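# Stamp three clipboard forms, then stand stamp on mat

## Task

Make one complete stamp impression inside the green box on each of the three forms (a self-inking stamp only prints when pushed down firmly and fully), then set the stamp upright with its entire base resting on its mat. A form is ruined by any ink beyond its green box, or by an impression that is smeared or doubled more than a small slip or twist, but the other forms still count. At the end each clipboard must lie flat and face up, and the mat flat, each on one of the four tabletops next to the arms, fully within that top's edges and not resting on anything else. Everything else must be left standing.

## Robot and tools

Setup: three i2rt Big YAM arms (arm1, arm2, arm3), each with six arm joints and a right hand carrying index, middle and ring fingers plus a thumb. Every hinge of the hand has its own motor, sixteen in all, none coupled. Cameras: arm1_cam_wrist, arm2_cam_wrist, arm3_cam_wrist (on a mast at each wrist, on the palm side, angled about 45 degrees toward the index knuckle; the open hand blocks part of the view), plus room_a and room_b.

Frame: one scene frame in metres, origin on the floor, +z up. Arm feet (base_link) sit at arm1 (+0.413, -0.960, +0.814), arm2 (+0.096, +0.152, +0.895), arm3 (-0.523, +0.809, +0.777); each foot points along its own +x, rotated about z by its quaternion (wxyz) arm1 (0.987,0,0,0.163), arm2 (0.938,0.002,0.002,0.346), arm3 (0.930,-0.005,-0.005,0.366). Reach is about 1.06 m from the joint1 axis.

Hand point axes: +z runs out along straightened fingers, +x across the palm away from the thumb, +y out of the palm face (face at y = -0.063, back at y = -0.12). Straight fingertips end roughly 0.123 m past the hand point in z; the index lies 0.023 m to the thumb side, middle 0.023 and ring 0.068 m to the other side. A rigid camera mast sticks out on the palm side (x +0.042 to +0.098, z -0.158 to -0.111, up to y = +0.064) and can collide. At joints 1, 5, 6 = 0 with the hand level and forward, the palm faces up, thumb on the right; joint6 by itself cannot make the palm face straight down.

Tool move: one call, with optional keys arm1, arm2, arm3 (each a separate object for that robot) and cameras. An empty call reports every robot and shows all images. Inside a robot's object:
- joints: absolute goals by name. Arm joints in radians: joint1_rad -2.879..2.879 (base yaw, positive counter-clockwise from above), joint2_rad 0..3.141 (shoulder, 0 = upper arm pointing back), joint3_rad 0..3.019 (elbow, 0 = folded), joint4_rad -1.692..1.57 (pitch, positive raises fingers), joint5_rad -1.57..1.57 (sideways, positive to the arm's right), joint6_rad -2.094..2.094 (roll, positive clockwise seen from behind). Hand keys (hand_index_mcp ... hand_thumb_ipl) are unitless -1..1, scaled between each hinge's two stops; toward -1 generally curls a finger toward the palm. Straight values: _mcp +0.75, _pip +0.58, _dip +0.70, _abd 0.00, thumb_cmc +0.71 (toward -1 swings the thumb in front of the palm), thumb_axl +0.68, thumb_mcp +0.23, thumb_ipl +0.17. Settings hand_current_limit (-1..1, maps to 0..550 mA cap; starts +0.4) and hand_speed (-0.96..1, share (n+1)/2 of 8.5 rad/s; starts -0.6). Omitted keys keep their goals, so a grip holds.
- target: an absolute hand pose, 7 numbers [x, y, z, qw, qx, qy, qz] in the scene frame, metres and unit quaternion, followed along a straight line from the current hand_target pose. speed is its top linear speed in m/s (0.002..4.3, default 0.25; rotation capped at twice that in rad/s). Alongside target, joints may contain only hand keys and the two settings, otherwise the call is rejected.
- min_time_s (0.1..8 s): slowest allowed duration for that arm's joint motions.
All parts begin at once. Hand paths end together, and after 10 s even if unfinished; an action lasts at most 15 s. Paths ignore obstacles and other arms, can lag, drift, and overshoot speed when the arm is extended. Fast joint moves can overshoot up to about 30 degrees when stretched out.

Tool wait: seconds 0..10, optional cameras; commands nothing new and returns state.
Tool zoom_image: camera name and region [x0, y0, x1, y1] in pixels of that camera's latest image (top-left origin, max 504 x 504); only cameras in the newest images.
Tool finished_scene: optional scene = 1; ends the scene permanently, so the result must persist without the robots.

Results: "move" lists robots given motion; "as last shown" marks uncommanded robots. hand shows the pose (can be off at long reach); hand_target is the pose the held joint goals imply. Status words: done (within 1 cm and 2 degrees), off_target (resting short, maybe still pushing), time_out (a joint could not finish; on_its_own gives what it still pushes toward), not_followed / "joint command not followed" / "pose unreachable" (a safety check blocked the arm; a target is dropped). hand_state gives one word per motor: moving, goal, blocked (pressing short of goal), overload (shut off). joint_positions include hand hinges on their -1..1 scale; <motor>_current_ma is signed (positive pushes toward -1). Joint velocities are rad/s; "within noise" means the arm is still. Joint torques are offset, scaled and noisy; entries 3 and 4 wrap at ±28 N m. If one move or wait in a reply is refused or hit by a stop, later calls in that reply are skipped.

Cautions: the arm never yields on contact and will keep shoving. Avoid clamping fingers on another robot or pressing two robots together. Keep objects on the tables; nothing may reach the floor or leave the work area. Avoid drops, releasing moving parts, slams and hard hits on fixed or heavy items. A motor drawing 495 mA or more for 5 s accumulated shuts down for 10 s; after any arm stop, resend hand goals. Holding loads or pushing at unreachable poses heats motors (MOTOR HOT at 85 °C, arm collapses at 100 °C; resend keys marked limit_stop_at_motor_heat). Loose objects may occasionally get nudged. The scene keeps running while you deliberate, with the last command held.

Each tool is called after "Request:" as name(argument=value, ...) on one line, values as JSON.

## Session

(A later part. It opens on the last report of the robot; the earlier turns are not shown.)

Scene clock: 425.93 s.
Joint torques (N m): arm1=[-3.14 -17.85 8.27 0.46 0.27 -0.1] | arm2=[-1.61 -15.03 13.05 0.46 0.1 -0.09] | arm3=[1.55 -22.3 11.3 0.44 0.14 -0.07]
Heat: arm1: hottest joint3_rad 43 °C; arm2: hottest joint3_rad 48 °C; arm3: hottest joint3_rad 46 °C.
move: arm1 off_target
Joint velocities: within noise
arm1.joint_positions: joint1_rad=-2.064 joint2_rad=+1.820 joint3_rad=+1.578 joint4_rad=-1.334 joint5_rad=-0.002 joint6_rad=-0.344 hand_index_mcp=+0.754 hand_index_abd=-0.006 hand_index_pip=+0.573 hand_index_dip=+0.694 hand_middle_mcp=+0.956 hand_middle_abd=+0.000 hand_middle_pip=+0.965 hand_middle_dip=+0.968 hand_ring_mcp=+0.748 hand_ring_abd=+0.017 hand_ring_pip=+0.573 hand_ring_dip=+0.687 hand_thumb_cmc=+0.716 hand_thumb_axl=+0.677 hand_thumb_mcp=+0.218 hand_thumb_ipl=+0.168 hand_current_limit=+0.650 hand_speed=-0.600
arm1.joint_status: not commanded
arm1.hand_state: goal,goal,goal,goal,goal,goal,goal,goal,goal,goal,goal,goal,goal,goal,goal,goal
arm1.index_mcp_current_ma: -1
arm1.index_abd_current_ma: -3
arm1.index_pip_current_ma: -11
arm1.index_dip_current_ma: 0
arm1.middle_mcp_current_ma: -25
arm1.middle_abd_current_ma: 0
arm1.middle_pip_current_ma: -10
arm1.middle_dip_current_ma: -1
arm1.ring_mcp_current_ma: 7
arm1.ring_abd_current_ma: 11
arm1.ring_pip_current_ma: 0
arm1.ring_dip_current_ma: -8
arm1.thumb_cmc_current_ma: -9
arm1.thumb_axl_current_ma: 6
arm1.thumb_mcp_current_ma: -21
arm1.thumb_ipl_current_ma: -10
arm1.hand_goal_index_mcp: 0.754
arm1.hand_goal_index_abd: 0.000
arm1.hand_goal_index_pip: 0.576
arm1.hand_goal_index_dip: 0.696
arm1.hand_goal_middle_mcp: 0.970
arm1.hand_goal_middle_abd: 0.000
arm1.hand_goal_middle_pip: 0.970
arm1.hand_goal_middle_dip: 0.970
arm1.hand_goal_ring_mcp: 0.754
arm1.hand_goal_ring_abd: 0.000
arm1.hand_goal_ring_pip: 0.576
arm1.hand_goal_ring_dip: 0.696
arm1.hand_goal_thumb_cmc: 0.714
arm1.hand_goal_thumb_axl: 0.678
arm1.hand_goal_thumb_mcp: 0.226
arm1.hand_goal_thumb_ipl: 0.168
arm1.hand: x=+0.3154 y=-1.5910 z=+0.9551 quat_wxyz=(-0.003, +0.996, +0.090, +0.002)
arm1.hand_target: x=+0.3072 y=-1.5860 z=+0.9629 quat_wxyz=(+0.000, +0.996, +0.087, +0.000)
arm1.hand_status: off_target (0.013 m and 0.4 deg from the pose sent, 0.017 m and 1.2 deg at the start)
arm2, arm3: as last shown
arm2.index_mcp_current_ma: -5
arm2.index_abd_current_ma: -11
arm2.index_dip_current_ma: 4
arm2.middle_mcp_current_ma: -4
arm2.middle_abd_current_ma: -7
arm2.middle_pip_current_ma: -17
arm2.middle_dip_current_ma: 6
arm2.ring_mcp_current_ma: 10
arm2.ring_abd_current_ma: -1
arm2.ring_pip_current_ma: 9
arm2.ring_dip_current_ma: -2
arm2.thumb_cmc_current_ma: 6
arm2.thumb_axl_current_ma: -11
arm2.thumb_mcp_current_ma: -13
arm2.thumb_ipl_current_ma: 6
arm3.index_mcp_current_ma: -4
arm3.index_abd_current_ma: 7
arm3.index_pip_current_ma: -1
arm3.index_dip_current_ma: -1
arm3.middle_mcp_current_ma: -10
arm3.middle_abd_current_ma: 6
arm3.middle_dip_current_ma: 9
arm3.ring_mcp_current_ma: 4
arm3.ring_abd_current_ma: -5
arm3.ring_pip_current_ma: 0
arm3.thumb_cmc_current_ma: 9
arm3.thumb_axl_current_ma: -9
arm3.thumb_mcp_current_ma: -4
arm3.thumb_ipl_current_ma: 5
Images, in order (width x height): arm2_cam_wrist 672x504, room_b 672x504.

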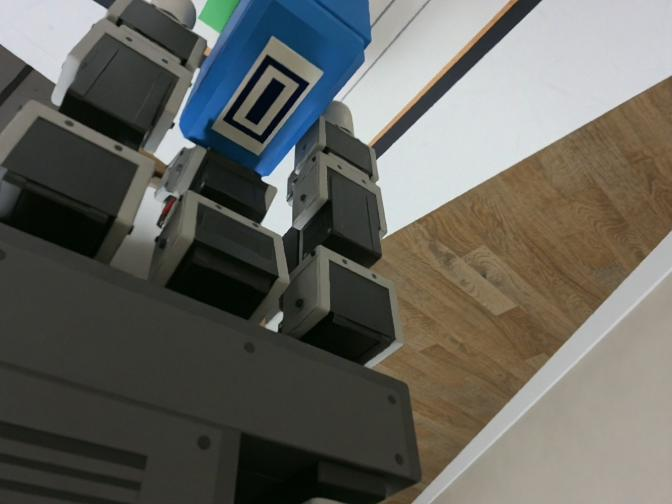

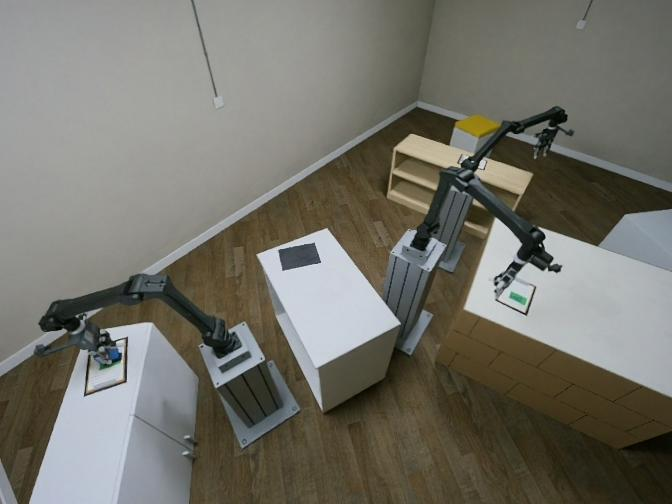

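Request:
move(arm1={"joints": {"hand_index_abd": -0.65, "hand_ring_abd": 0.65}})

Request:
move(arm1={"target": [0.3070, -1.5910, 1.010, 0.024, 0.9962, 0.0872, -0.004], "speed": 0.08}, cameras=["arm2_cam_wrist","room_b"])

Request:
zoom_image(camera="arm2_cam_wrist", region=[180, 0, 440, 190])

Request:
zoom_image(camera="room_b", region=[92, 340, 132, 380])

Scene clock: 426.93 s.
Joint torques (N m): arm1=[-3.02 -17.73 8.25 0.51 0.26 -0.11] | arm2=[-1.61 -15.03 13.05 0.46 0.09 -0.09] | arm3=[1.55 -22.24 11.29 0.46 0.13 -0.07]
Heat: arm1: hottest joint3_rad 43 °C; arm2: hottest joint3_rad 48 °C; arm3: hottest joint3_rad 46 °C.
move: arm1 off_target
Joint velocities: within noise
arm1.joint_positions: joint1_rad=-2.065 joint2_rad=+1.820 joint3_rad=+1.578 joint4_rad=-1.334 joint5_rad=-0.001 joint6_rad=-0.345 hand_index_mcp=+0.752 hand_index_abd=-0.073 hand_index_pip=+0.573 hand_index_dip=+0.691 hand_middle_mcp=+0.956 hand_middle_abd=+0.000 hand_middle_pip=+0.965 hand_middle_dip=+0.968 hand_ring_mcp=+0.748 hand_ring_abd=+0.071 hand_ring_pip=+0.576 hand_ring_dip=+0.689 hand_thumb_cmc=+0.716 hand_thumb_axl=+0.677 hand_thumb_mcp=+0.218 hand_thumb_ipl=+0.168 hand_current_limit=+0.650 hand_speed=-0.600
arm1.joint_status: hand_index_abd off_target (ended at -0.073, target -0.650); hand_ring_abd off_target (ended at +0.071, target +0.650)
arm1.hand_state: goal,blocked,goal,goal,goal,goal,goal,goal,goal,blocked,goal,goal,goal,goal,goal,goal
arm1.index_mcp_current_ma: -3
arm1.index_abd_current_ma: 452
arm1.index_pip_current_ma: -11
arm1.index_dip_current_ma: -1
arm1.middle_mcp_current_ma: -21
arm1.middle_abd_current_ma: 0
arm1.middle_pip_current_ma: -15
arm1.middle_dip_current_ma: -2
arm1.ring_mcp_current_ma: 6
arm1.ring_abd_current_ma: -450
arm1.ring_pip_current_ma: -3
arm1.ring_dip_current_ma: -6
arm1.thumb_cmc_current_ma: -2
arm1.thumb_axl_current_ma: 7
arm1.thumb_mcp_current_ma: -23
arm1.thumb_ipl_current_ma: -6
arm1.hand_goal_index_mcp: 0.754
arm1.hand_goal_index_abd: -0.650
arm1.hand_goal_index_pip: 0.576
arm1.hand_goal_index_dip: 0.696
arm1.hand_goal_middle_mcp: 0.970
arm1.hand_goal_middle_abd: 0.000
arm1.hand_goal_middle_pip: 0.970
arm1.hand_goal_middle_dip: 0.970
arm1.hand_goal_ring_mcp: 0.754
arm1.hand_goal_ring_abd: 0.650
arm1.hand_goal_ring_pip: 0.576
arm1.hand_goal_ring_dip: 0.696
arm1.hand_goal_thumb_cmc: 0.714
arm1.hand_goal_thumb_axl: 0.678
arm1.hand_goal_thumb_mcp: 0.226
arm1.hand_goal_thumb_ipl: 0.168
arm1.hand: x=+0.3149 y=-1.5909 z=+0.9551 quat_wxyz=(-0.003, +0.996, +0.090, +0.001)
arm1.hand_target: x=+0.3071 y=-1.5860 z=+0.9629 quat_wxyz=(+0.000, +0.996, +0.087, +0.000)
arm1.hand_status: not commanded
arm2, arm3: as last shown
arm2.index_abd_current_ma: -4
arm2.index_pip_current_ma: 13
arm2.index_dip_current_ma: -5
arm2.middle_mcp_current_ma: -8
arm2.middle_abd_current_ma: 6
arm2.middle_pip_current_ma: 16
arm2.middle_dip_current_ma: -7
arm2.ring_mcp_current_ma: 6
arm2.ring_abd_current_ma: 1
arm2.ring_pip_current_ma: 2
arm2.ring_dip_current_ma: -16
arm2.thumb_cmc_current_ma: 10
arm2.thumb_axl_current_ma: -12
arm2.thumb_mcp_current_ma: 4
arm2.thumb_ipl_current_ma: -5
arm3.index_mcp_current_ma: -2
arm3.index_abd_current_ma: 5
arm3.index_pip_current_ma: 1
arm3.index_dip_current_ma: -4
arm3.middle_mcp_current_ma: -12
arm3.middle_abd_current_ma: 8
arm3.middle_pip_current_ma: -1
arm3.middle_dip_current_ma: 7
arm3.ring_abd_current_ma: -6
arm3.ring_pip_current_ma: 2
arm3.thumb_cmc_current_ma: 13
arm3.thumb_axl_current_ma: -10
arm3.thumb_ipl_current_ma: 10
pictures: none

Scene clock: 428.30 s.
Joint torques (N m): arm1=[-3.19 -18.2 12.36 0.44 0.06 -0.1] | arm2=[-1.61 -15.03 13.04 0.46 0.09 -0.09] | arm3=[1.55 -22.12 11.26 0.44 0.14 -0.07]
Heat: arm1: hottest joint3_rad 43 °C; arm2: hottest joint3_rad 48 °C; arm3: hottest joint3_rad 46 °C.
move: arm1 off_target
Joint velocities: within noise
arm1.joint_positions: joint1_rad=-2.065 joint2_rad=+1.789 joint3_rad=+1.578 joint4_rad=-1.380 joint5_rad=-0.001 joint6_rad=-0.345 hand_index_mcp=+0.746 hand_index_abd=-0.075 hand_index_pip=+0.573 hand_index_dip=+0.696 hand_middle_mcp=+0.956 hand_middle_abd=+0.001 hand_middle_pip=+0.965 hand_middle_dip=+0.968 hand_ring_mcp=+0.744 hand_ring_abd=+0.070 hand_ring_pip=+0.573 hand_ring_dip=+0.688 hand_thumb_cmc=+0.716 hand_thumb_axl=+0.677 hand_thumb_mcp=+0.218 hand_thumb_ipl=+0.168 hand_current_limit=+0.650 hand_speed=-0.600
arm1.joint_status: not commanded
arm1.hand_state: goal,blocked,goal,goal,goal,goal,goal,goal,goal,blocked,goal,goal,goal,goal,goal,goal
arm1.index_mcp_current_ma: -9
arm1.index_abd_current_ma: 454
arm1.index_pip_current_ma: -10
arm1.index_dip_current_ma: 6
arm1.middle_mcp_current_ma: -23
arm1.middle_abd_current_ma: -1
arm1.middle_pip_current_ma: -13
arm1.middle_dip_current_ma: -5
arm1.ring_mcp_current_ma: -8
arm1.ring_abd_current_ma: -457
arm1.ring_pip_current_ma: -1
arm1.ring_dip_current_ma: -8
arm1.thumb_cmc_current_ma: -12
arm1.thumb_axl_current_ma: 7
arm1.thumb_mcp_current_ma: -14
arm1.thumb_ipl_current_ma: -6
arm1.hand_goal_index_mcp: 0.754
arm1.hand_goal_index_abd: -0.650
arm1.hand_goal_index_pip: 0.576
arm1.hand_goal_index_dip: 0.696
arm1.hand_goal_middle_mcp: 0.970
arm1.hand_goal_middle_abd: 0.000
arm1.hand_goal_middle_pip: 0.970
arm1.hand_goal_middle_dip: 0.970
arm1.hand_goal_ring_mcp: 0.754
arm1.hand_goal_ring_abd: 0.650
arm1.hand_goal_ring_pip: 0.576
arm1.hand_goal_ring_dip: 0.696
arm1.hand_goal_thumb_cmc: 0.714
arm1.hand_goal_thumb_axl: 0.678
arm1.hand_goal_thumb_mcp: 0.226
arm1.hand_goal_thumb_ipl: 0.168
arm1.hand: x=+0.3169 y=-1.5789 z=+0.9703 quat_wxyz=(-0.010, +0.996, +0.090, +0.003)
arm1.hand_target: x=+0.3073 y=-1.5893 z=+1.0098 quat_wxyz=(+0.024, +0.996, +0.087, -0.004)
arm1.hand_status: off_target (0.043 m and 4.0 deg from the pose sent, 0.056 m and 3.1 deg at the start)
arm2, arm3: as last shown
arm2.index_mcp_current_ma: -6
arm2.index_abd_current_ma: -12
arm2.index_pip_current_ma: -1
arm2.index_dip_current_ma: -14
arm2.middle_mcp_current_ma: -13
arm2.middle_abd_current_ma: 14
arm2.middle_pip_current_ma: 0
arm2.middle_dip_current_ma: 10
arm2.ring_mcp_current_ma: 12
arm2.ring_abd_current_ma: 7
arm2.ring_pip_current_ma: -1
arm2.ring_dip_current_ma: 11
arm2.thumb_cmc_current_ma: 15
arm2.thumb_axl_current_ma: 1
arm2.thumb_mcp_current_ma: -3
arm2.thumb_ipl_current_ma: 2
arm3.index_mcp_current_ma: -7
arm3.index_abd_current_ma: 7
arm3.index_pip_current_ma: -1
arm3.index_dip_current_ma: -2
arm3.middle_mcp_current_ma: -10
arm3.middle_abd_current_ma: 9
arm3.middle_pip_current_ma: -6
arm3.middle_dip_current_ma: 8
arm3.ring_mcp_current_ma: 11
arm3.ring_pip_current_ma: 0
arm3.ring_dip_current_ma: -5
arm3.thumb_cmc_current_ma: 6
arm3.thumb_axl_current_ma: -9
arm3.thumb_mcp_current_ma: -1
arm3.thumb_ipl_current_ma: 7
Images, in order (width x height): arm2_cam_wrist 672x504, room_b 672x504.

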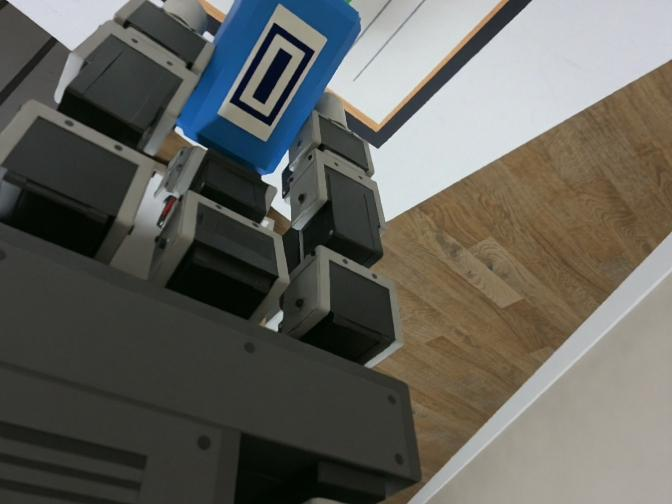

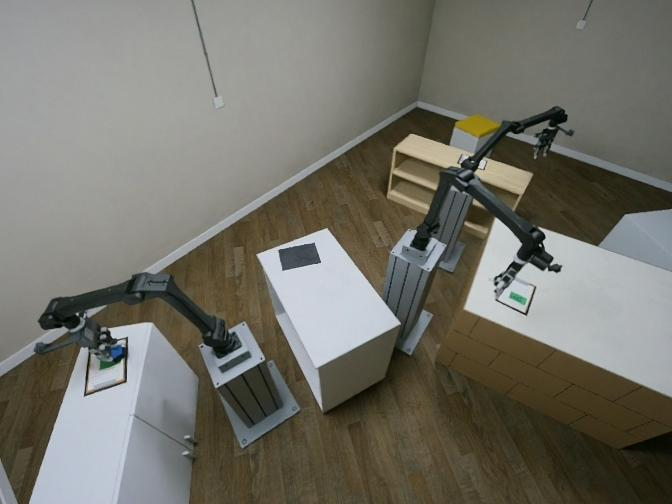

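Scaled by 1.938.

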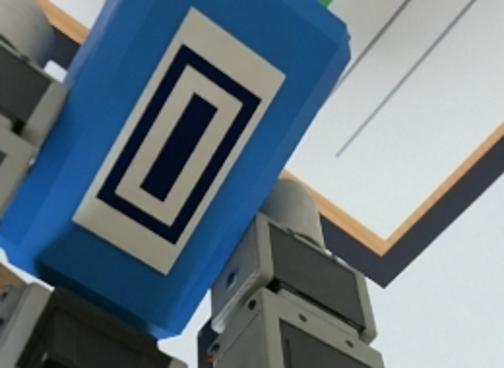

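Scaled by 12.600.

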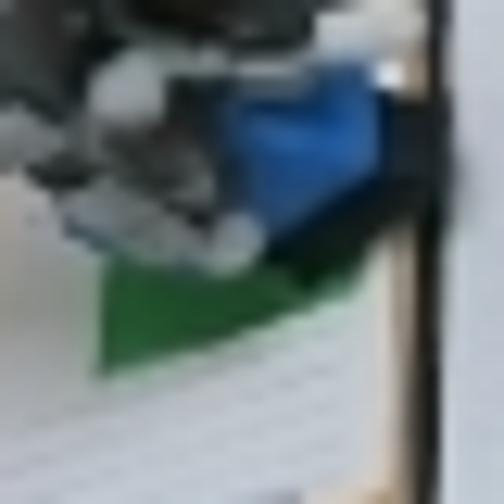

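Request:
move(arm1={"target": [0.3260, -1.6020, 0.990, 0.005, 0.9962, 0.0872, -0.001], "speed": 0.06}, cameras=["arm2_cam_wrist","room_b"])

Request:
zoom_image(camera="arm2_cam_wrist", region=[180, 0, 440, 190])

Request:
zoom_image(camera="room_b", region=[92, 340, 132, 380])

Scene clock: 431.17 s.
Joint torques (N m): arm1=[-0.62 -14.97 13.33 0.51 0.22 0.1] | arm2=[-1.61 -15.03 13.05 0.47 0.09 -0.09] | arm3=[1.55 -22.18 11.23 0.44 0.15 -0.07]
Heat: arm1: hottest joint3_rad 43 °C; arm2: hottest joint3_rad 48 °C; arm3: hottest joint3_rad 46 °C.
move: arm1 off_target
Joint velocities: within noise
arm1.joint_positions: joint1_rad=-2.057 joint2_rad=+1.801 joint3_rad=+1.595 joint4_rad=-1.396 joint5_rad=-0.001 joint6_rad=-0.327 hand_index_mcp=+0.746 hand_index_abd=-0.076 hand_index_pip=+0.580 hand_index_dip=+0.696 hand_middle_mcp=+0.956 hand_middle_abd=+0.001 hand_middle_pip=+0.965 hand_middle_dip=+0.968 hand_ring_mcp=+0.744 hand_ring_abd=+0.070 hand_ring_pip=+0.578 hand_ring_dip=+0.689 hand_thumb_cmc=+0.716 hand_thumb_axl=+0.677 hand_thumb_mcp=+0.218 hand_thumb_ipl=+0.168 hand_current_limit=+0.650 hand_speed=-0.600
arm1.joint_status: not commanded
arm1.hand_state: goal,blocked,goal,goal,goal,goal,goal,goal,goal,blocked,goal,goal,goal,goal,goal,goal
arm1.index_mcp_current_ma: -9
arm1.index_abd_current_ma: 457
arm1.index_pip_current_ma: -2
arm1.index_dip_current_ma: 2
arm1.middle_mcp_current_ma: -26
arm1.middle_abd_current_ma: 2
arm1.middle_pip_current_ma: -14
arm1.middle_dip_current_ma: 0
arm1.ring_mcp_current_ma: 1
arm1.ring_abd_current_ma: -459
arm1.ring_pip_current_ma: -2
arm1.ring_dip_current_ma: -6
arm1.thumb_cmc_current_ma: -7
arm1.thumb_axl_current_ma: 6
arm1.thumb_mcp_current_ma: -19
arm1.thumb_ipl_current_ma: -4
arm1.hand_goal_index_mcp: 0.754
arm1.hand_goal_index_abd: -0.650
arm1.hand_goal_index_pip: 0.576
arm1.hand_goal_index_dip: 0.696
arm1.hand_goal_middle_mcp: 0.970
arm1.hand_goal_middle_abd: 0.000
arm1.hand_goal_middle_pip: 0.970
arm1.hand_goal_middle_dip: 0.970
arm1.hand_goal_ring_mcp: 0.754
arm1.hand_goal_ring_abd: 0.650
arm1.hand_goal_ring_pip: 0.576
arm1.hand_goal_ring_dip: 0.696
arm1.hand_goal_thumb_cmc: 0.714
arm1.hand_goal_thumb_axl: 0.678
arm1.hand_goal_thumb_mcp: 0.226
arm1.hand_goal_thumb_ipl: 0.168
arm1.hand: x=+0.3197 y=-1.5817 z=+0.9698 quat_wxyz=(-0.015, +0.996, +0.084, +0.004)
arm1.hand_target: x=+0.3262 y=-1.6005 z=+0.9902 quat_wxyz=(+0.006, +0.996, +0.087, -0.001)
arm1.hand_status: off_target (0.029 m and 2.4 deg from the pose sent, 0.032 m and 1.8 deg at the start)
arm2, arm3: as last shown
arm2.index_mcp_current_ma: 6
arm2.index_abd_current_ma: -9
arm2.index_pip_current_ma: -3
arm2.index_dip_current_ma: -4
arm2.middle_mcp_current_ma: -8
arm2.middle_abd_current_ma: -7
arm2.middle_pip_current_ma: -15
arm2.middle_dip_current_ma: 12
arm2.ring_abd_current_ma: -4
arm2.ring_pip_current_ma: 9
arm2.ring_dip_current_ma: -4
arm2.thumb_cmc_current_ma: 13
arm2.thumb_axl_current_ma: -6
arm2.thumb_mcp_current_ma: 9
arm2.thumb_ipl_current_ma: -22
arm3.index_mcp_current_ma: 0
arm3.index_abd_current_ma: 4
arm3.index_pip_current_ma: 2
arm3.index_dip_current_ma: -3
arm3.middle_mcp_current_ma: -9
arm3.middle_abd_current_ma: 5
arm3.middle_pip_current_ma: -3
arm3.middle_dip_current_ma: 6
arm3.ring_mcp_current_ma: 5
arm3.ring_pip_current_ma: 2
arm3.ring_dip_current_ma: -3
arm3.thumb_cmc_current_ma: 12
arm3.thumb_mcp_current_ma: -2
arm3.thumb_ipl_current_ma: 8
Images, in order (width x height): arm2_cam_wrist 672x504, room_b 672x504.

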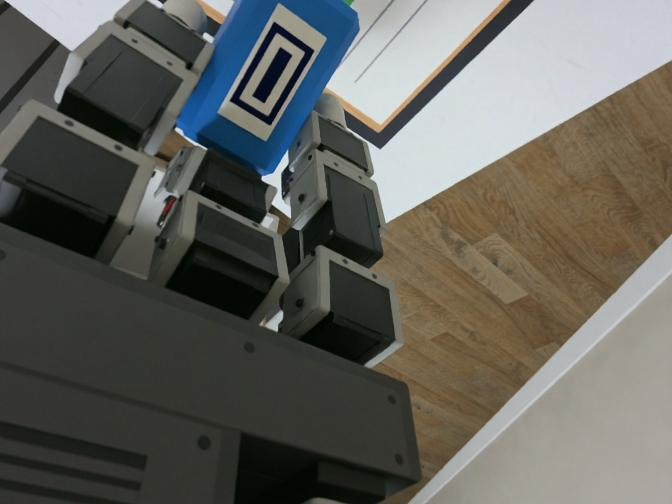

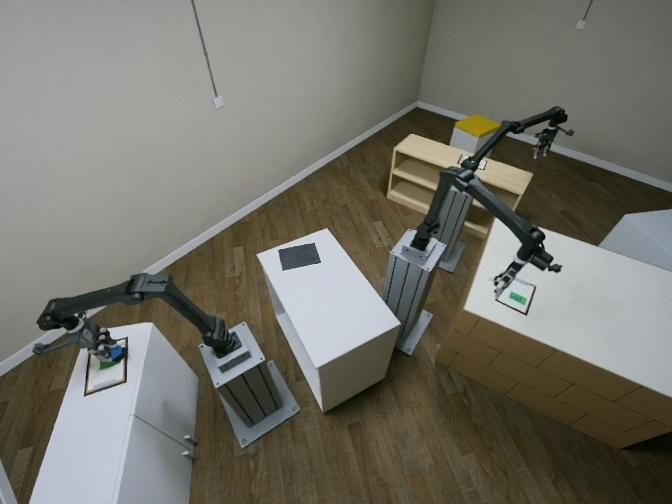

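Scaled by 1.938.

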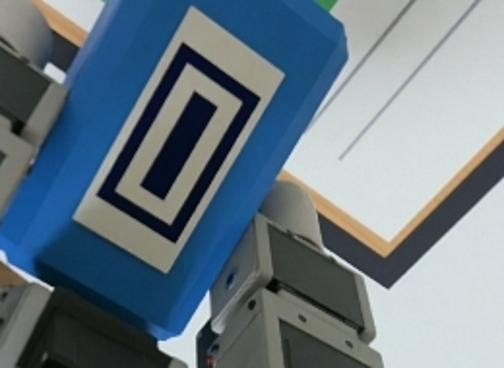

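Scaled by 12.600.

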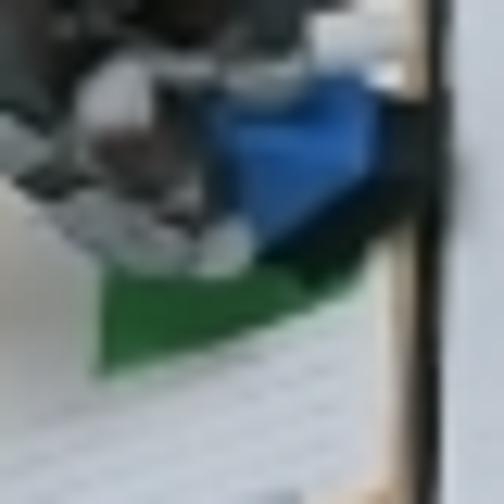

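Request:
move(arm1={"target": [0.3260, -1.6130, 0.994, 0.015, 0.9962, 0.0872, -0.003], "speed": 0.06}, cameras=[])

Scene clock: 432.30 s.
Joint torques (N m): arm1=[-0.73 -15.33 13.52 0.72 0.17 0.07] | arm2=[-1.61 -15.09 13.05 0.46 0.1 -0.09] | arm3=[1.49 -22.24 11.28 0.46 0.15 -0.06]
Heat: arm1: hottest joint3_rad 43 °C; arm2: hottest joint3_rad 48 °C; arm3: hottest joint3_rad 46 °C.
move: arm1 off_target
Joint velocities: within noise
arm1.joint_positions: joint1_rad=-2.054 joint2_rad=+1.815 joint3_rad=+1.619 joint4_rad=-1.396 joint5_rad=-0.001 joint6_rad=-0.324 hand_index_mcp=+0.749 hand_index_abd=-0.075 hand_index_pip=+0.580 hand_index_dip=+0.696 hand_middle_mcp=+0.956 hand_middle_abd=+0.001 hand_middle_pip=+0.965 hand_middle_dip=+0.968 hand_ring_mcp=+0.744 hand_ring_abd=+0.070 hand_ring_pip=+0.583 hand_ring_dip=+0.696 hand_thumb_cmc=+0.716 hand_thumb_axl=+0.677 hand_thumb_mcp=+0.218 hand_thumb_ipl=+0.168 hand_current_limit=+0.650 hand_speed=-0.600
arm1.joint_status: not commanded
arm1.hand_state: goal,blocked,goal,goal,goal,goal,goal,goal,goal,blocked,goal,goal,goal,goal,goal,goal
arm1.index_mcp_current_ma: -3
arm1.index_abd_current_ma: 453
arm1.index_pip_current_ma: -2
arm1.index_dip_current_ma: 2
arm1.middle_mcp_current_ma: -25
arm1.middle_abd_current_ma: -2
arm1.middle_pip_current_ma: -11
arm1.middle_dip_current_ma: 5
arm1.ring_mcp_current_ma: -6
arm1.ring_abd_current_ma: -456
arm1.ring_pip_current_ma: 6
arm1.ring_dip_current_ma: -4
arm1.thumb_cmc_current_ma: -3
arm1.thumb_axl_current_ma: 5
arm1.thumb_mcp_current_ma: -16
arm1.thumb_ipl_current_ma: -7
arm1.hand_goal_index_mcp: 0.754
arm1.hand_goal_index_abd: -0.650
arm1.hand_goal_index_pip: 0.576
arm1.hand_goal_index_dip: 0.696
arm1.hand_goal_middle_mcp: 0.970
arm1.hand_goal_middle_abd: 0.000
arm1.hand_goal_middle_pip: 0.970
arm1.hand_goal_middle_dip: 0.970
arm1.hand_goal_ring_mcp: 0.754
arm1.hand_goal_ring_abd: 0.650
arm1.hand_goal_ring_pip: 0.576
arm1.hand_goal_ring_dip: 0.696
arm1.hand_goal_thumb_cmc: 0.714
arm1.hand_goal_thumb_axl: 0.678
arm1.hand_goal_thumb_mcp: 0.226
arm1.hand_goal_thumb_ipl: 0.168
arm1.hand: x=+0.3201 y=-1.5899 z=+0.9715 quat_wxyz=(-0.011, +0.996, +0.084, +0.003)
arm1.hand_target: x=+0.3263 y=-1.6112 z=+0.9944 quat_wxyz=(+0.016, +0.996, +0.087, -0.003)
arm1.hand_status: off_target (0.033 m and 3.0 deg from the pose sent, 0.040 m and 3.5 deg at the start)
arm2, arm3: as last shown
arm2.index_mcp_current_ma: 11
arm2.index_abd_current_ma: -6
arm2.index_pip_current_ma: 9
arm2.middle_mcp_current_ma: -18
arm2.middle_abd_current_ma: 0
arm2.middle_pip_current_ma: -19
arm2.middle_dip_current_ma: 0
arm2.ring_mcp_current_ma: 0
arm2.ring_abd_current_ma: -6
arm2.ring_pip_current_ma: 1
arm2.ring_dip_current_ma: -6
arm2.thumb_cmc_current_ma: 9
arm2.thumb_axl_current_ma: 3
arm2.thumb_mcp_current_ma: -6
arm2.thumb_ipl_current_ma: -16
arm3.index_mcp_current_ma: -2
arm3.index_abd_current_ma: 5
arm3.index_pip_current_ma: 0
arm3.index_dip_current_ma: -4
arm3.middle_mcp_current_ma: -10
arm3.middle_abd_current_ma: 8
arm3.middle_pip_current_ma: -4
arm3.middle_dip_current_ma: 9
arm3.ring_mcp_current_ma: 6
arm3.ring_abd_current_ma: -4
arm3.ring_pip_current_ma: 1
arm3.ring_dip_current_ma: -9
arm3.thumb_cmc_current_ma: 9
arm3.thumb_mcp_current_ma: -4
arm3.thumb_ipl_current_ma: 3

Request:
move(arm1={"target": [0.3240, -1.6225, 0.997, 0.015, 0.9962, 0.0872, -0.003], "speed": 0.06}, cameras=["arm2_cam_wrist","room_b"])

Request:
zoom_image(camera="arm2_cam_wrist", region=[180, 0, 440, 190])

Request:
zoom_image(camera="room_b", region=[92, 340, 132, 380])

Scene clock: 433.80 s.
Joint torques (N m): arm1=[-0.73 -15.91 13.72 0.46 0.18 0.05] | arm2=[-1.61 -15.03 13.05 0.46 0.1 -0.09] | arm3=[1.61 -22.24 11.28 0.43 0.15 -0.07]
Heat: arm1: hottest joint3_rad 43 °C; arm2: hottest joint3_rad 48 °C; arm3: hottest joint3_rad 46 °C.
move: arm1 off_target
Joint velocities: within noise
arm1.joint_positions: joint1_rad=-2.054 joint2_rad=+1.843 joint3_rad=+1.661 joint4_rad=-1.406 joint5_rad=-0.001 joint6_rad=-0.324 hand_index_mcp=+0.746 hand_index_abd=-0.075 hand_index_pip=+0.578 hand_index_dip=+0.695 hand_middle_mcp=+0.956 hand_middle_abd=+0.001 hand_middle_pip=+0.965 hand_middle_dip=+0.968 hand_ring_mcp=+0.744 hand_ring_abd=+0.070 hand_ring_pip=+0.575 hand_ring_dip=+0.696 hand_thumb_cmc=+0.716 hand_thumb_axl=+0.677 hand_thumb_mcp=+0.218 hand_thumb_ipl=+0.168 hand_current_limit=+0.650 hand_speed=-0.600
arm1.joint_status: not commanded
arm1.hand_state: goal,blocked,goal,goal,goal,goal,goal,goal,goal,blocked,goal,goal,goal,goal,goal,goal
arm1.index_mcp_current_ma: -15
arm1.index_abd_current_ma: 453
arm1.index_pip_current_ma: -1
arm1.index_dip_current_ma: 0
arm1.middle_mcp_current_ma: -23
arm1.middle_abd_current_ma: 0
arm1.middle_pip_current_ma: -12
arm1.middle_dip_current_ma: -2
arm1.ring_mcp_current_ma: -3
arm1.ring_abd_current_ma: -455
arm1.ring_pip_current_ma: 0
arm1.ring_dip_current_ma: 4
arm1.thumb_cmc_current_ma: -7
arm1.thumb_axl_current_ma: 11
arm1.thumb_mcp_current_ma: -19
arm1.thumb_ipl_current_ma: -11
arm1.hand_goal_index_mcp: 0.754
arm1.hand_goal_index_abd: -0.650
arm1.hand_goal_index_pip: 0.576
arm1.hand_goal_index_dip: 0.696
arm1.hand_goal_middle_mcp: 0.970
arm1.hand_goal_middle_abd: 0.000
arm1.hand_goal_middle_pip: 0.970
arm1.hand_goal_middle_dip: 0.970
arm1.hand_goal_ring_mcp: 0.754
arm1.hand_goal_ring_abd: 0.650
arm1.hand_goal_ring_pip: 0.576
arm1.hand_goal_ring_dip: 0.696
arm1.hand_goal_thumb_cmc: 0.714
arm1.hand_goal_thumb_axl: 0.678
arm1.hand_goal_thumb_mcp: 0.226
arm1.hand_goal_thumb_ipl: 0.168
arm1.hand: x=+0.3186 y=-1.6013 z=+0.9726 quat_wxyz=(-0.009, +0.996, +0.085, +0.003)
arm1.hand_target: x=+0.3244 y=-1.6207 z=+0.9972 quat_wxyz=(+0.016, +0.996, +0.087, -0.003)
arm1.hand_status: off_target (0.033 m and 2.8 deg from the pose sent, 0.042 m and 3.0 deg at the start)
arm2.joint_positions: joint1_rad=-0.297 joint2_rad=+1.646 joint3_rad=+1.447 joint4_rad=-1.379 joint5_rad=-0.004 joint6_rad=+0.010 hand_index_mcp=+0.758 hand_index_abd=-0.021 hand_index_pip=+0.579 hand_index_dip=+0.695 hand_middle_mcp=+0.956 hand_middle_abd=-0.004 hand_middle_pip=+0.961 hand_middle_dip=+0.965 hand_ring_mcp=+0.759 hand_ring_abd=+0.012 hand_ring_pip=+0.573 hand_ring_dip=+0.687 hand_thumb_cmc=+0.727 hand_thumb_axl=+0.677 hand_thumb_mcp=+0.214 hand_thumb_ipl=+0.168 hand_current_limit=+0.400 hand_speed=-0.600
arm2.joint_status: not commanded
arm2.hand_state: goal,blocked,goal,goal,goal,goal,goal,goal,goal,goal,goal,goal,goal,goal,goal,goal
arm2.index_mcp_current_ma: 16
arm2.index_abd_current_ma: -28
arm2.index_pip_current_ma: -5
arm2.index_dip_current_ma: -11
arm2.middle_mcp_current_ma: -17
arm2.middle_abd_current_ma: 4
arm2.middle_pip_current_ma: -18
arm2.middle_dip_current_ma: 9
arm2.ring_mcp_current_ma: 2
arm2.ring_abd_current_ma: 4
arm2.ring_pip_current_ma: -4
arm2.ring_dip_current_ma: -1
arm2.thumb_cmc_current_ma: 13
arm2.thumb_axl_current_ma: -16
arm2.thumb_mcp_current_ma: -9
arm2.thumb_ipl_current_ma: -7
arm2.hand_goal_index_mcp: 0.754
arm2.hand_goal_index_abd: 0.000
arm2.hand_goal_index_pip: 0.576
arm2.hand_goal_index_dip: 0.696
arm2.hand_goal_middle_mcp: 0.970
arm2.hand_goal_middle_abd: 0.000
arm2.hand_goal_middle_pip: 0.970
arm2.hand_goal_middle_dip: 0.970
arm2.hand_goal_ring_mcp: 0.754
arm2.hand_goal_ring_abd: 0.000
arm2.hand_goal_ring_pip: 0.576
arm2.hand_goal_ring_dip: 0.696
arm2.hand_goal_thumb_cmc: 0.714
arm2.hand_goal_thumb_axl: 0.678
arm2.hand_goal_thumb_mcp: 0.226
arm2.hand_goal_thumb_ipl: 0.168
arm2.hand: x=+0.6339 y=+0.3596 z=+1.0719 quat_wxyz=(-0.007, +0.553, +0.833, -0.002)
arm2.hand_target: x=+0.6459 y=+0.3624 z=+1.0996 quat_wxyz=(+0.008, +0.553, +0.833, +0.019)
arm2.hand_status: not commanded
arm3.joint_positions: joint1_rad=+0.904 joint2_rad=+2.229 joint3_rad=+2.433 joint4_rad=-1.685 joint5_rad=+0.008 joint6_rad=+1.581 hand_index_mcp=+0.748 hand_index_abd=+0.003 hand_index_pip=+0.571 hand_index_dip=+0.701 hand_middle_mcp=+0.960 hand_middle_abd=+0.000 hand_middle_pip=+0.966 hand_middle_dip=+0.968 hand_ring_mcp=+0.748 hand_ring_abd=+0.007 hand_ring_pip=+0.570 hand_ring_dip=+0.698 hand_thumb_cmc=+0.719 hand_thumb_axl=+0.677 hand_thumb_mcp=+0.221 hand_thumb_ipl=+0.168 hand_current_limit=+0.400 hand_speed=-0.600
arm3.joint_status: not commanded
arm3.hand_state: goal,goal,goal,goal,goal,goal,goal,goal,goal,goal,goal,goal,goal,goal,goal,goal
arm3.index_mcp_current_ma: -4
arm3.index_abd_current_ma: 6
arm3.index_pip_current_ma: -2
arm3.index_dip_current_ma: 0
arm3.middle_mcp_current_ma: -11
arm3.middle_abd_current_ma: 4
arm3.middle_pip_current_ma: -4
arm3.middle_dip_current_ma: 6
arm3.ring_mcp_current_ma: 5
arm3.ring_abd_current_ma: -8
arm3.ring_pip_current_ma: 3
arm3.ring_dip_current_ma: -5
arm3.thumb_cmc_current_ma: 9
arm3.thumb_axl_current_ma: -13
arm3.thumb_mcp_current_ma: -2
arm3.thumb_ipl_current_ma: 9
arm3.hand_goal_index_mcp: 0.754
arm3.hand_goal_index_abd: 0.000
arm3.hand_goal_index_pip: 0.576
arm3.hand_goal_index_dip: 0.696
arm3.hand_goal_middle_mcp: 0.970
arm3.hand_goal_middle_abd: 0.000
arm3.hand_goal_middle_pip: 0.970
arm3.hand_goal_middle_dip: 0.970
arm3.hand_goal_ring_mcp: 0.754
arm3.hand_goal_ring_abd: 0.000
arm3.hand_goal_ring_pip: 0.576
arm3.hand_goal_ring_dip: 0.696
arm3.hand_goal_thumb_cmc: 0.714
arm3.hand_goal_thumb_axl: 0.678
arm3.hand_goal_thumb_mcp: 0.226
arm3.hand_goal_thumb_ipl: 0.168
arm3.hand: x=-0.4964 y=+1.4951 z=+0.9914 quat_wxyz=(-0.024, +0.680, +0.732, +0.036)
arm3.hand_target: x=-0.4940 y=+1.4990 z=+1.0070 quat_wxyz=(-0.033, +0.679, +0.732, +0.046)
arm3.hand_status: not commanded
Images, in order (width x height): arm2_cam_wrist 672x504, room_b 672x504.

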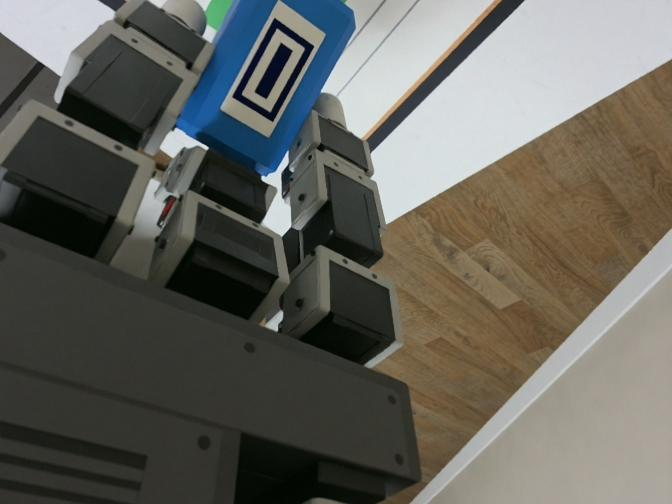

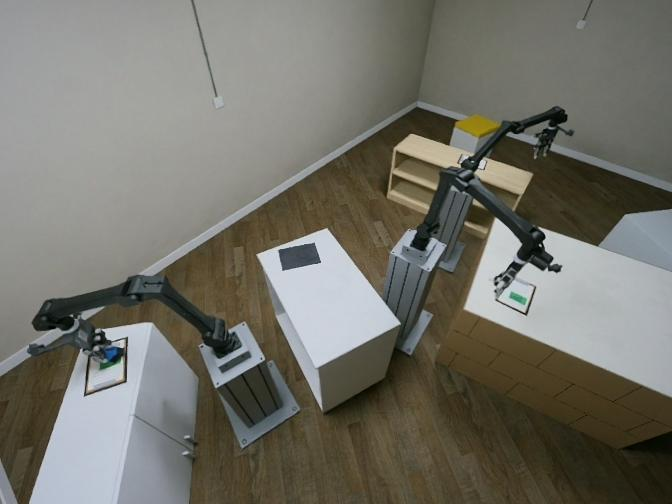

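Scaled by 1.938.

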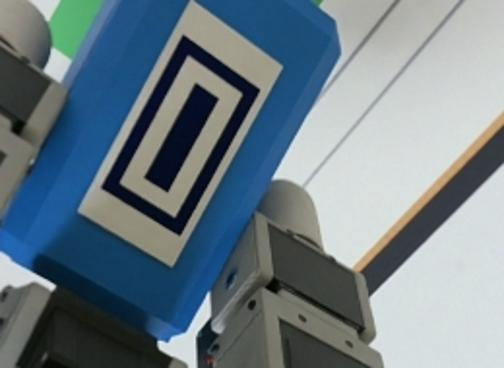

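Scaled by 12.600.

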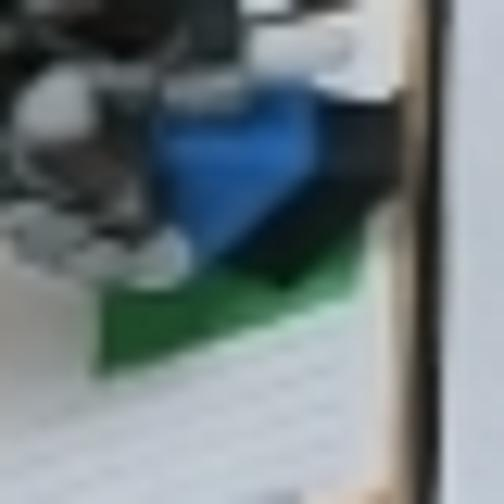

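Request:
move(arm1={"target": [0.3240, -1.6015, 0.958, 0.004, 0.9962, 0.0872, -0.001], "speed": 0.05}, cameras=["arm2_cam_wrist","room_b"])

Request:
zoom_image(camera="arm2_cam_wrist", region=[180, 0, 440, 190])

Request:
zoom_image(camera="room_b", region=[92, 340, 132, 380])

Scene clock: 435.43 s.
Joint torques (N m): arm1=[-1.26 -17.44 7.46 0.98 0.27 0.02] | arm2=[-1.61 -15.03 13.05 0.46 0.1 -0.09] | arm3=[1.55 -22.07 11.28 0.46 0.14 -0.08]
Heat: arm1: hottest joint3_rad 43 °C; arm2: hottest joint3_rad 48 °C; arm3: hottest joint3_rad 46 °C.
move: arm1 done
Joint velocities: within noise
arm1.joint_positions: joint1_rad=-2.053 joint2_rad=+1.843 joint3_rad=+1.618 joint4_rad=-1.337 joint5_rad=-0.001 joint6_rad=-0.324 hand_index_mcp=+0.739 hand_index_abd=-0.075 hand_index_pip=+0.573 hand_index_dip=+0.691 hand_middle_mcp=+0.965 hand_middle_abd=+0.002 hand_middle_pip=+0.966 hand_middle_dip=+0.968 hand_ring_mcp=+0.737 hand_ring_abd=+0.070 hand_ring_pip=+0.573 hand_ring_dip=+0.687 hand_thumb_cmc=+0.716 hand_thumb_axl=+0.677 hand_thumb_mcp=+0.218 hand_thumb_ipl=+0.168 hand_current_limit=+0.650 hand_speed=-0.600
arm1.joint_status: not commanded
arm1.hand_state: goal,blocked,goal,goal,goal,goal,goal,goal,goal,blocked,goal,goal,goal,goal,goal,goal
arm1.index_mcp_current_ma: -18
arm1.index_abd_current_ma: 452
arm1.index_pip_current_ma: -7
arm1.index_dip_current_ma: -5
arm1.middle_mcp_current_ma: -13
arm1.middle_abd_current_ma: -2
arm1.middle_pip_current_ma: -14
arm1.middle_dip_current_ma: -7
arm1.ring_mcp_current_ma: -11
arm1.ring_abd_current_ma: -451
arm1.ring_pip_current_ma: -2
arm1.ring_dip_current_ma: -9
arm1.thumb_cmc_current_ma: -3
arm1.thumb_axl_current_ma: 6
arm1.thumb_mcp_current_ma: -19
arm1.thumb_ipl_current_ma: -6
arm1.hand_goal_index_mcp: 0.754
arm1.hand_goal_index_abd: -0.650
arm1.hand_goal_index_pip: 0.576
arm1.hand_goal_index_dip: 0.696
arm1.hand_goal_middle_mcp: 0.970
arm1.hand_goal_middle_abd: 0.000
arm1.hand_goal_middle_pip: 0.970
arm1.hand_goal_middle_dip: 0.970
arm1.hand_goal_ring_mcp: 0.754
arm1.hand_goal_ring_abd: 0.650
arm1.hand_goal_ring_pip: 0.576
arm1.hand_goal_ring_dip: 0.696
arm1.hand_goal_thumb_cmc: 0.714
arm1.hand_goal_thumb_axl: 0.678
arm1.hand_goal_thumb_mcp: 0.226
arm1.hand_goal_thumb_ipl: 0.168
arm1.hand: x=+0.3183 y=-1.6047 z=+0.9590 quat_wxyz=(+0.004, +0.996, +0.085, +0.000)
arm1.hand_target: x=+0.3238 y=-1.6015 z=+0.9580 quat_wxyz=(+0.004, +0.996, +0.087, -0.001)
arm1.hand_status: done (0.007 m and 0.3 deg from the pose sent, 0.016 m and 1.6 deg at the start)
arm2, arm3: as last shown
arm2.index_mcp_current_ma: 10
arm2.index_abd_current_ma: 5
arm2.index_pip_current_ma: -9
arm2.index_dip_current_ma: 1
arm2.middle_mcp_current_ma: -14
arm2.middle_abd_current_ma: -2
arm2.middle_pip_current_ma: 5
arm2.middle_dip_current_ma: 10
arm2.ring_mcp_current_ma: 4
arm2.ring_abd_current_ma: -21
arm2.ring_pip_current_ma: -12
arm2.ring_dip_current_ma: 9
arm2.thumb_cmc_current_ma: 15
arm2.thumb_axl_current_ma: -25
arm2.thumb_mcp_current_ma: 9
arm2.thumb_ipl_current_ma: -14
arm3.index_mcp_current_ma: 0
arm3.index_abd_current_ma: 7
arm3.index_pip_current_ma: 0
arm3.index_dip_current_ma: -4
arm3.middle_mcp_current_ma: -7
arm3.middle_abd_current_ma: 7
arm3.middle_dip_current_ma: 8
arm3.ring_mcp_current_ma: 2
arm3.ring_abd_current_ma: -10
arm3.ring_pip_current_ma: 2
arm3.thumb_axl_current_ma: -8
arm3.thumb_mcp_current_ma: 0
arm3.thumb_ipl_current_ma: 6
Images, in order (width x height): arm2_cam_wrist 672x504, room_b 672x504.

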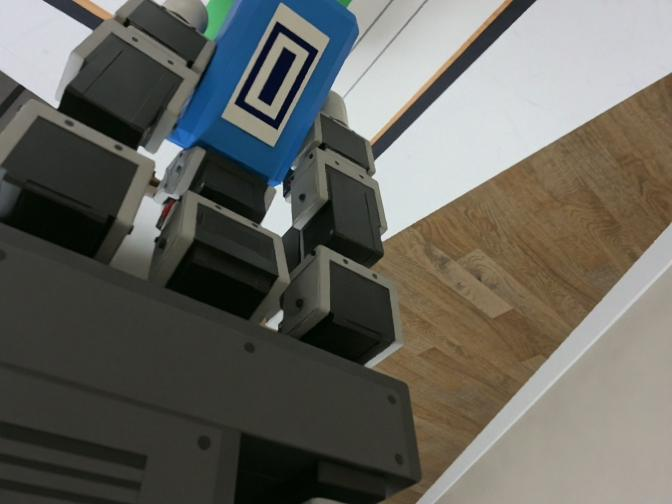

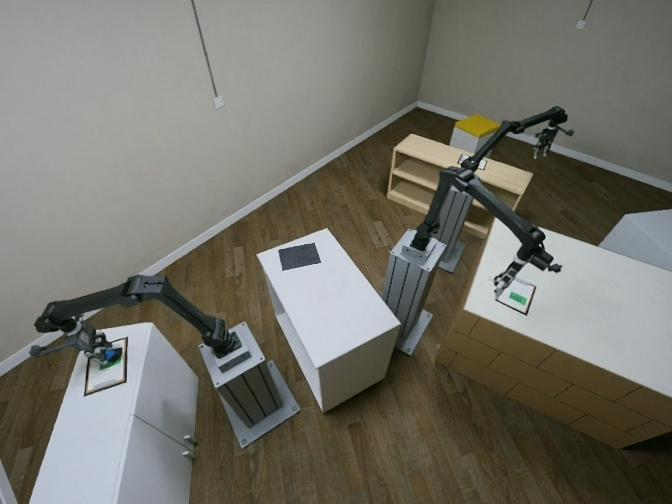

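Scaled by 1.938.

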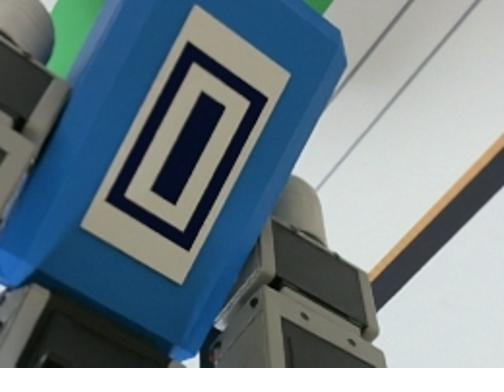

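Scaled by 12.600.

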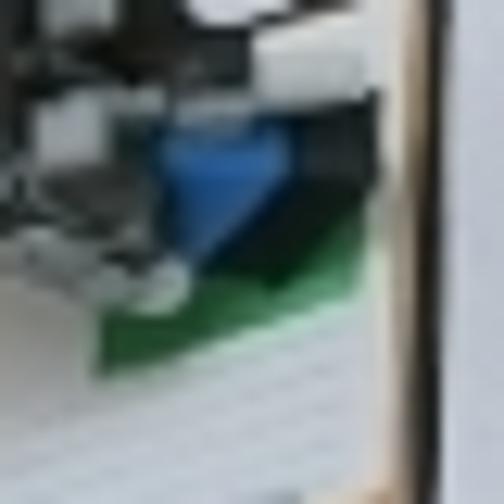

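Request:
move(arm1={"target": [0.3245, -1.5985, 0.948, 0.004, 0.9962, 0.0872, -0.001], "speed": 0.05}, cameras=["arm2_cam_wrist","room_b"])

Request:
zoom_image(camera="arm2_cam_wrist", region=[180, 0, 440, 190])

Request:
zoom_image(camera="room_b", region=[92, 340, 132, 380])

Scene clock: 437.47 s.
Joint torques (N m): arm1=[-1.2 -16.44 7.12 1.03 0.26 0.02] | arm2=[-1.67 -15.03 13.05 0.46 0.1 -0.08] | arm3=[1.55 -22.18 11.28 0.44 0.14 -0.07]
Heat: arm1: hottest joint3_rad 43 °C; arm2: hottest joint3_rad 48 °C; arm3: hottest joint3_rad 46 °C.
move: arm1 off_target
Joint velocities: within noise
arm1.joint_positions: joint1_rad=-2.053 joint2_rad=+1.833 joint3_rad=+1.594 joint4_rad=-1.310 joint5_rad=-0.001 joint6_rad=-0.324 hand_index_mcp=+0.734 hand_index_abd=-0.075 hand_index_pip=+0.572 hand_index_dip=+0.691 hand_middle_mcp=+0.968 hand_middle_abd=+0.002 hand_middle_pip=+0.970 hand_middle_dip=+0.968 hand_ring_mcp=+0.732 hand_ring_abd=+0.070 hand_ring_pip=+0.573 hand_ring_dip=+0.687 hand_thumb_cmc=+0.716 hand_thumb_axl=+0.677 hand_thumb_mcp=+0.218 hand_thumb_ipl=+0.168 hand_current_limit=+0.650 hand_speed=-0.600
arm1.joint_status: not commanded
arm1.hand_state: blocked,blocked,goal,goal,goal,goal,goal,goal,blocked,blocked,goal,goal,goal,goal,goal,goal
arm1.index_mcp_current_ma: -30
arm1.index_abd_current_ma: 454
arm1.index_pip_current_ma: -6
arm1.index_dip_current_ma: 2
arm1.middle_mcp_current_ma: -13
arm1.middle_abd_current_ma: 6
arm1.middle_pip_current_ma: -11
arm1.middle_dip_current_ma: -2
arm1.ring_mcp_current_ma: -18
arm1.ring_abd_current_ma: -454
arm1.ring_pip_current_ma: -6
arm1.ring_dip_current_ma: -8
arm1.thumb_cmc_current_ma: -10
arm1.thumb_axl_current_ma: 4
arm1.thumb_mcp_current_ma: -22
arm1.thumb_ipl_current_ma: -4
arm1.hand_goal_index_mcp: 0.754
arm1.hand_goal_index_abd: -0.650
arm1.hand_goal_index_pip: 0.576
arm1.hand_goal_index_dip: 0.696
arm1.hand_goal_middle_mcp: 0.970
arm1.hand_goal_middle_abd: 0.000
arm1.hand_goal_middle_pip: 0.970
arm1.hand_goal_middle_dip: 0.970
arm1.hand_goal_ring_mcp: 0.754
arm1.hand_goal_ring_abd: 0.650
arm1.hand_goal_ring_pip: 0.576
arm1.hand_goal_ring_dip: 0.696
arm1.hand_goal_thumb_cmc: 0.714
arm1.hand_goal_thumb_axl: 0.678
arm1.hand_goal_thumb_mcp: 0.226
arm1.hand_goal_thumb_ipl: 0.168
arm1.hand: x=+0.3186 y=-1.6029 z=+0.9563 quat_wxyz=(+0.010, +0.996, +0.085, -0.002)
arm1.hand_target: x=+0.3243 y=-1.5984 z=+0.9480 quat_wxyz=(+0.004, +0.996, +0.087, -0.001)
arm1.hand_status: off_target (0.011 m and 0.7 deg from the pose sent, 0.014 m and 0.3 deg at the start)
arm2, arm3: as last shown
arm2.index_mcp_current_ma: 2
arm2.index_abd_current_ma: -11
arm2.index_pip_current_ma: -7
arm2.index_dip_current_ma: 6
arm2.middle_mcp_current_ma: -28
arm2.middle_abd_current_ma: -14
arm2.middle_pip_current_ma: -30
arm2.middle_dip_current_ma: 11
arm2.ring_mcp_current_ma: 18
arm2.ring_abd_current_ma: 16
arm2.ring_pip_current_ma: -3
arm2.ring_dip_current_ma: -4
arm2.thumb_cmc_current_ma: 10
arm2.thumb_axl_current_ma: -3
arm2.thumb_mcp_current_ma: -1
arm2.thumb_ipl_current_ma: 11
arm3.index_mcp_current_ma: -2
arm3.index_abd_current_ma: 2
arm3.index_pip_current_ma: -1
arm3.index_dip_current_ma: -1
arm3.middle_mcp_current_ma: -15
arm3.middle_abd_current_ma: 6
arm3.middle_pip_current_ma: -3
arm3.middle_dip_current_ma: 11
arm3.ring_mcp_current_ma: 4
arm3.ring_abd_current_ma: -3
arm3.ring_pip_current_ma: 5
arm3.ring_dip_current_ma: -2
arm3.thumb_cmc_current_ma: 10
arm3.thumb_mcp_current_ma: -1
Images, in order (width x height): arm2_cam_wrist 672x504, room_b 672x504.

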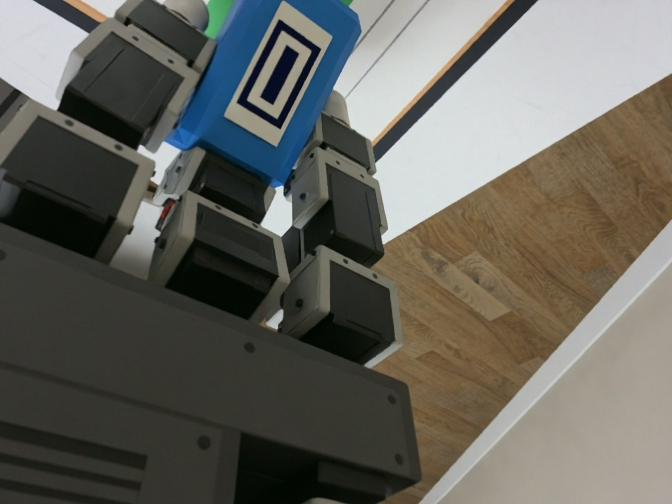

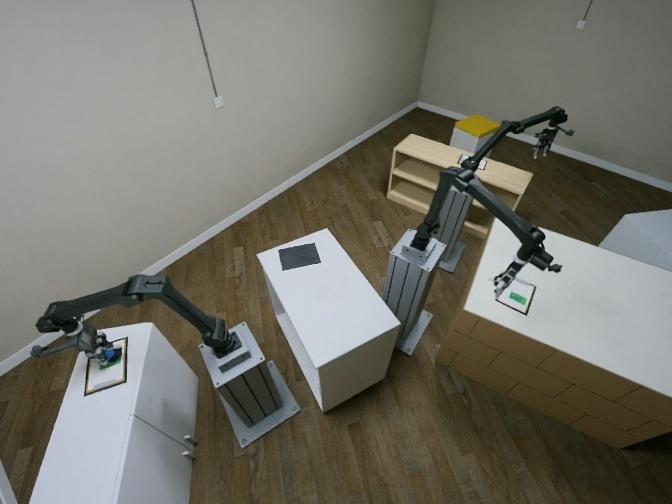

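Scaled by 1.938.

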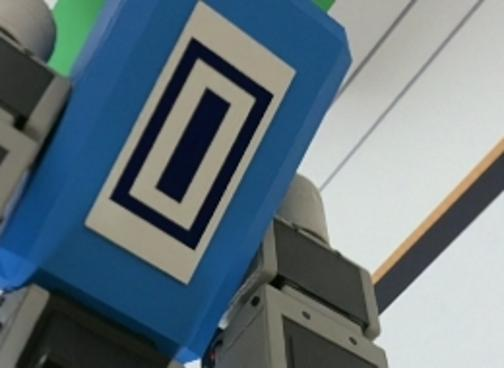

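Scaled by 12.600.

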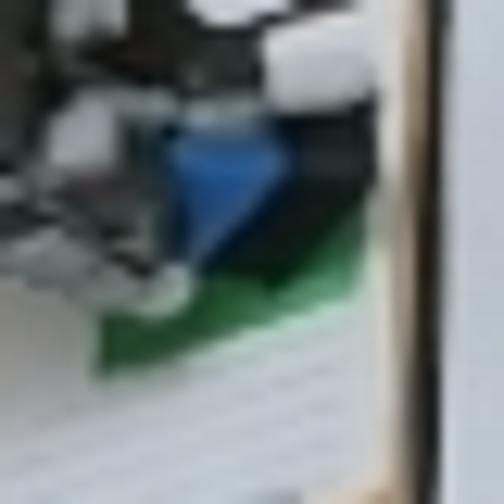

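Request:
move(arm1={"joints": {"hand_index_abd": -0.13, "hand_ring_abd": 0.125}}, cameras=["arm2_cam_wrist","room_b"])

Request:
zoom_image(camera="arm2_cam_wrist", region=[180, 0, 440, 190])

Scene clock: 438.43 s.
Joint torques (N m): arm1=[-1.32 -16.44 7.09 1.06 0.25 0.01] | arm2=[-1.61 -15.03 13.04 0.46 0.09 -0.09] | arm3=[1.49 -22.24 11.28 0.44 0.15 -0.07]
Heat: arm1: hottest joint3_rad 43 °C; arm2: hottest joint3_rad 48 °C; arm3: hottest joint3_rad 46 °C.
move: arm1 off_target
Joint velocities: within noise
arm1.joint_positions: joint1_rad=-2.053 joint2_rad=+1.833 joint3_rad=+1.594 joint4_rad=-1.310 joint5_rad=-0.001 joint6_rad=-0.324 hand_index_mcp=+0.734 hand_index_abd=-0.072 hand_index_pip=+0.572 hand_index_dip=+0.691 hand_middle_mcp=+0.968 hand_middle_abd=+0.002 hand_middle_pip=+0.970 hand_middle_dip=+0.968 hand_ring_mcp=+0.732 hand_ring_abd=+0.066 hand_ring_pip=+0.573 hand_ring_dip=+0.687 hand_thumb_cmc=+0.716 hand_thumb_axl=+0.677 hand_thumb_mcp=+0.218 hand_thumb_ipl=+0.168 hand_current_limit=+0.650 hand_speed=-0.600
arm1.joint_status: hand_index_abd off_target (ended at -0.072, target -0.130); hand_ring_abd off_target (ended at +0.066, target +0.125)
arm1.hand_state: blocked,blocked,goal,goal,goal,goal,goal,goal,blocked,blocked,goal,goal,goal,goal,goal,goal
arm1.index_mcp_current_ma: -26
arm1.index_abd_current_ma: 45
arm1.index_pip_current_ma: -9
arm1.index_dip_current_ma: -5
arm1.middle_mcp_current_ma: -8
arm1.middle_abd_current_ma: 0
arm1.middle_pip_current_ma: -2
arm1.middle_dip_current_ma: 0
arm1.ring_mcp_current_ma: -19
arm1.ring_abd_current_ma: -52
arm1.ring_pip_current_ma: -2
arm1.ring_dip_current_ma: -8
arm1.thumb_cmc_current_ma: -6
arm1.thumb_axl_current_ma: 5
arm1.thumb_mcp_current_ma: -18
arm1.thumb_ipl_current_ma: -11
arm1.hand_goal_index_mcp: 0.754
arm1.hand_goal_index_abd: -0.130
arm1.hand_goal_index_pip: 0.576
arm1.hand_goal_index_dip: 0.696
arm1.hand_goal_middle_mcp: 0.970
arm1.hand_goal_middle_abd: 0.000
arm1.hand_goal_middle_pip: 0.970
arm1.hand_goal_middle_dip: 0.970
arm1.hand_goal_ring_mcp: 0.754
arm1.hand_goal_ring_abd: 0.126
arm1.hand_goal_ring_pip: 0.576
arm1.hand_goal_ring_dip: 0.696
arm1.hand_goal_thumb_cmc: 0.714
arm1.hand_goal_thumb_axl: 0.678
arm1.hand_goal_thumb_mcp: 0.226
arm1.hand_goal_thumb_ipl: 0.168
arm1.hand: x=+0.3186 y=-1.6029 z=+0.9563 quat_wxyz=(+0.010, +0.996, +0.085, -0.002)
arm1.hand_target: x=+0.3243 y=-1.5984 z=+0.9480 quat_wxyz=(+0.004, +0.996, +0.087, -0.001)
arm1.hand_status: not commanded
arm2, arm3: as last shown
arm2.index_mcp_current_ma: 1
arm2.index_abd_current_ma: -4
arm2.index_pip_current_ma: -14
arm2.index_dip_current_ma: -16
arm2.middle_mcp_current_ma: -14
arm2.middle_abd_current_ma: 6
arm2.middle_pip_current_ma: -12
arm2.middle_dip_current_ma: -4
arm2.ring_mcp_current_ma: 20
arm2.ring_abd_current_ma: 0
arm2.ring_pip_current_ma: 2
arm2.ring_dip_current_ma: 7
arm2.thumb_cmc_current_ma: 9
arm2.thumb_axl_current_ma: -14
arm2.thumb_ipl_current_ma: -11
arm3.index_mcp_current_ma: -3
arm3.index_abd_current_ma: 3
arm3.index_pip_current_ma: 3
arm3.index_dip_current_ma: -4
arm3.middle_mcp_current_ma: -8
arm3.middle_abd_current_ma: 7
arm3.middle_pip_current_ma: -2
arm3.middle_dip_current_ma: 6
arm3.ring_mcp_current_ma: 5
arm3.ring_abd_current_ma: -5
arm3.ring_pip_current_ma: -2
arm3.ring_dip_current_ma: -7
arm3.thumb_cmc_current_ma: 12
arm3.thumb_axl_current_ma: -9
arm3.thumb_ipl_current_ma: 8
Images, in order (width x height): arm2_cam_wrist 672x504, room_b 672x504.

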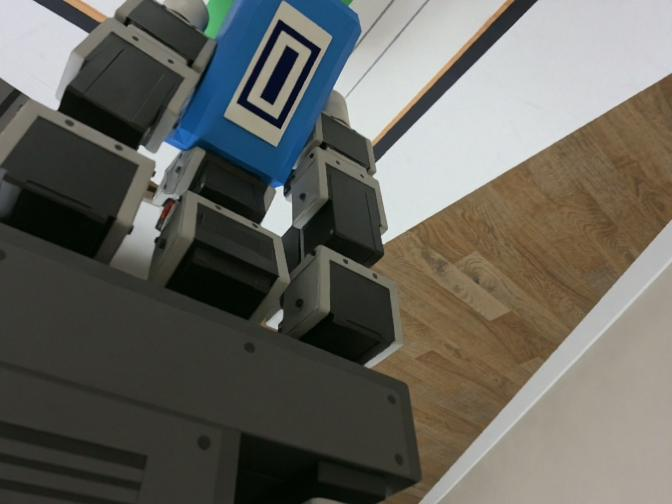

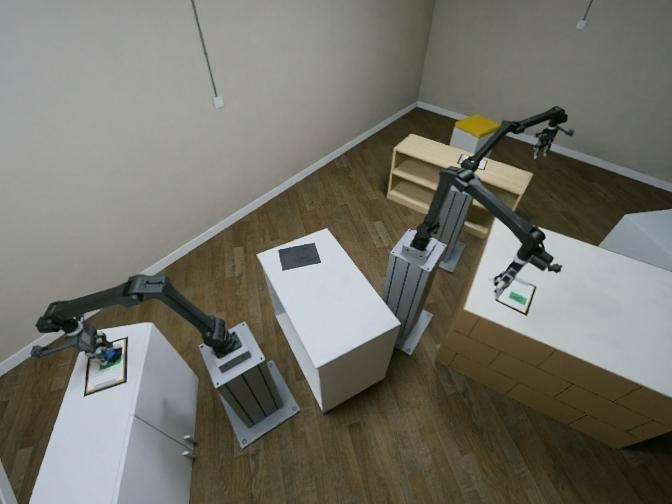

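Scaled by 1.938.

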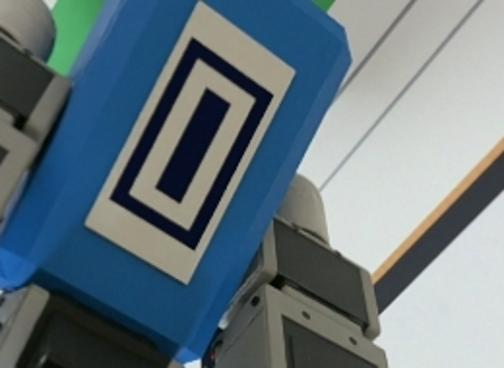

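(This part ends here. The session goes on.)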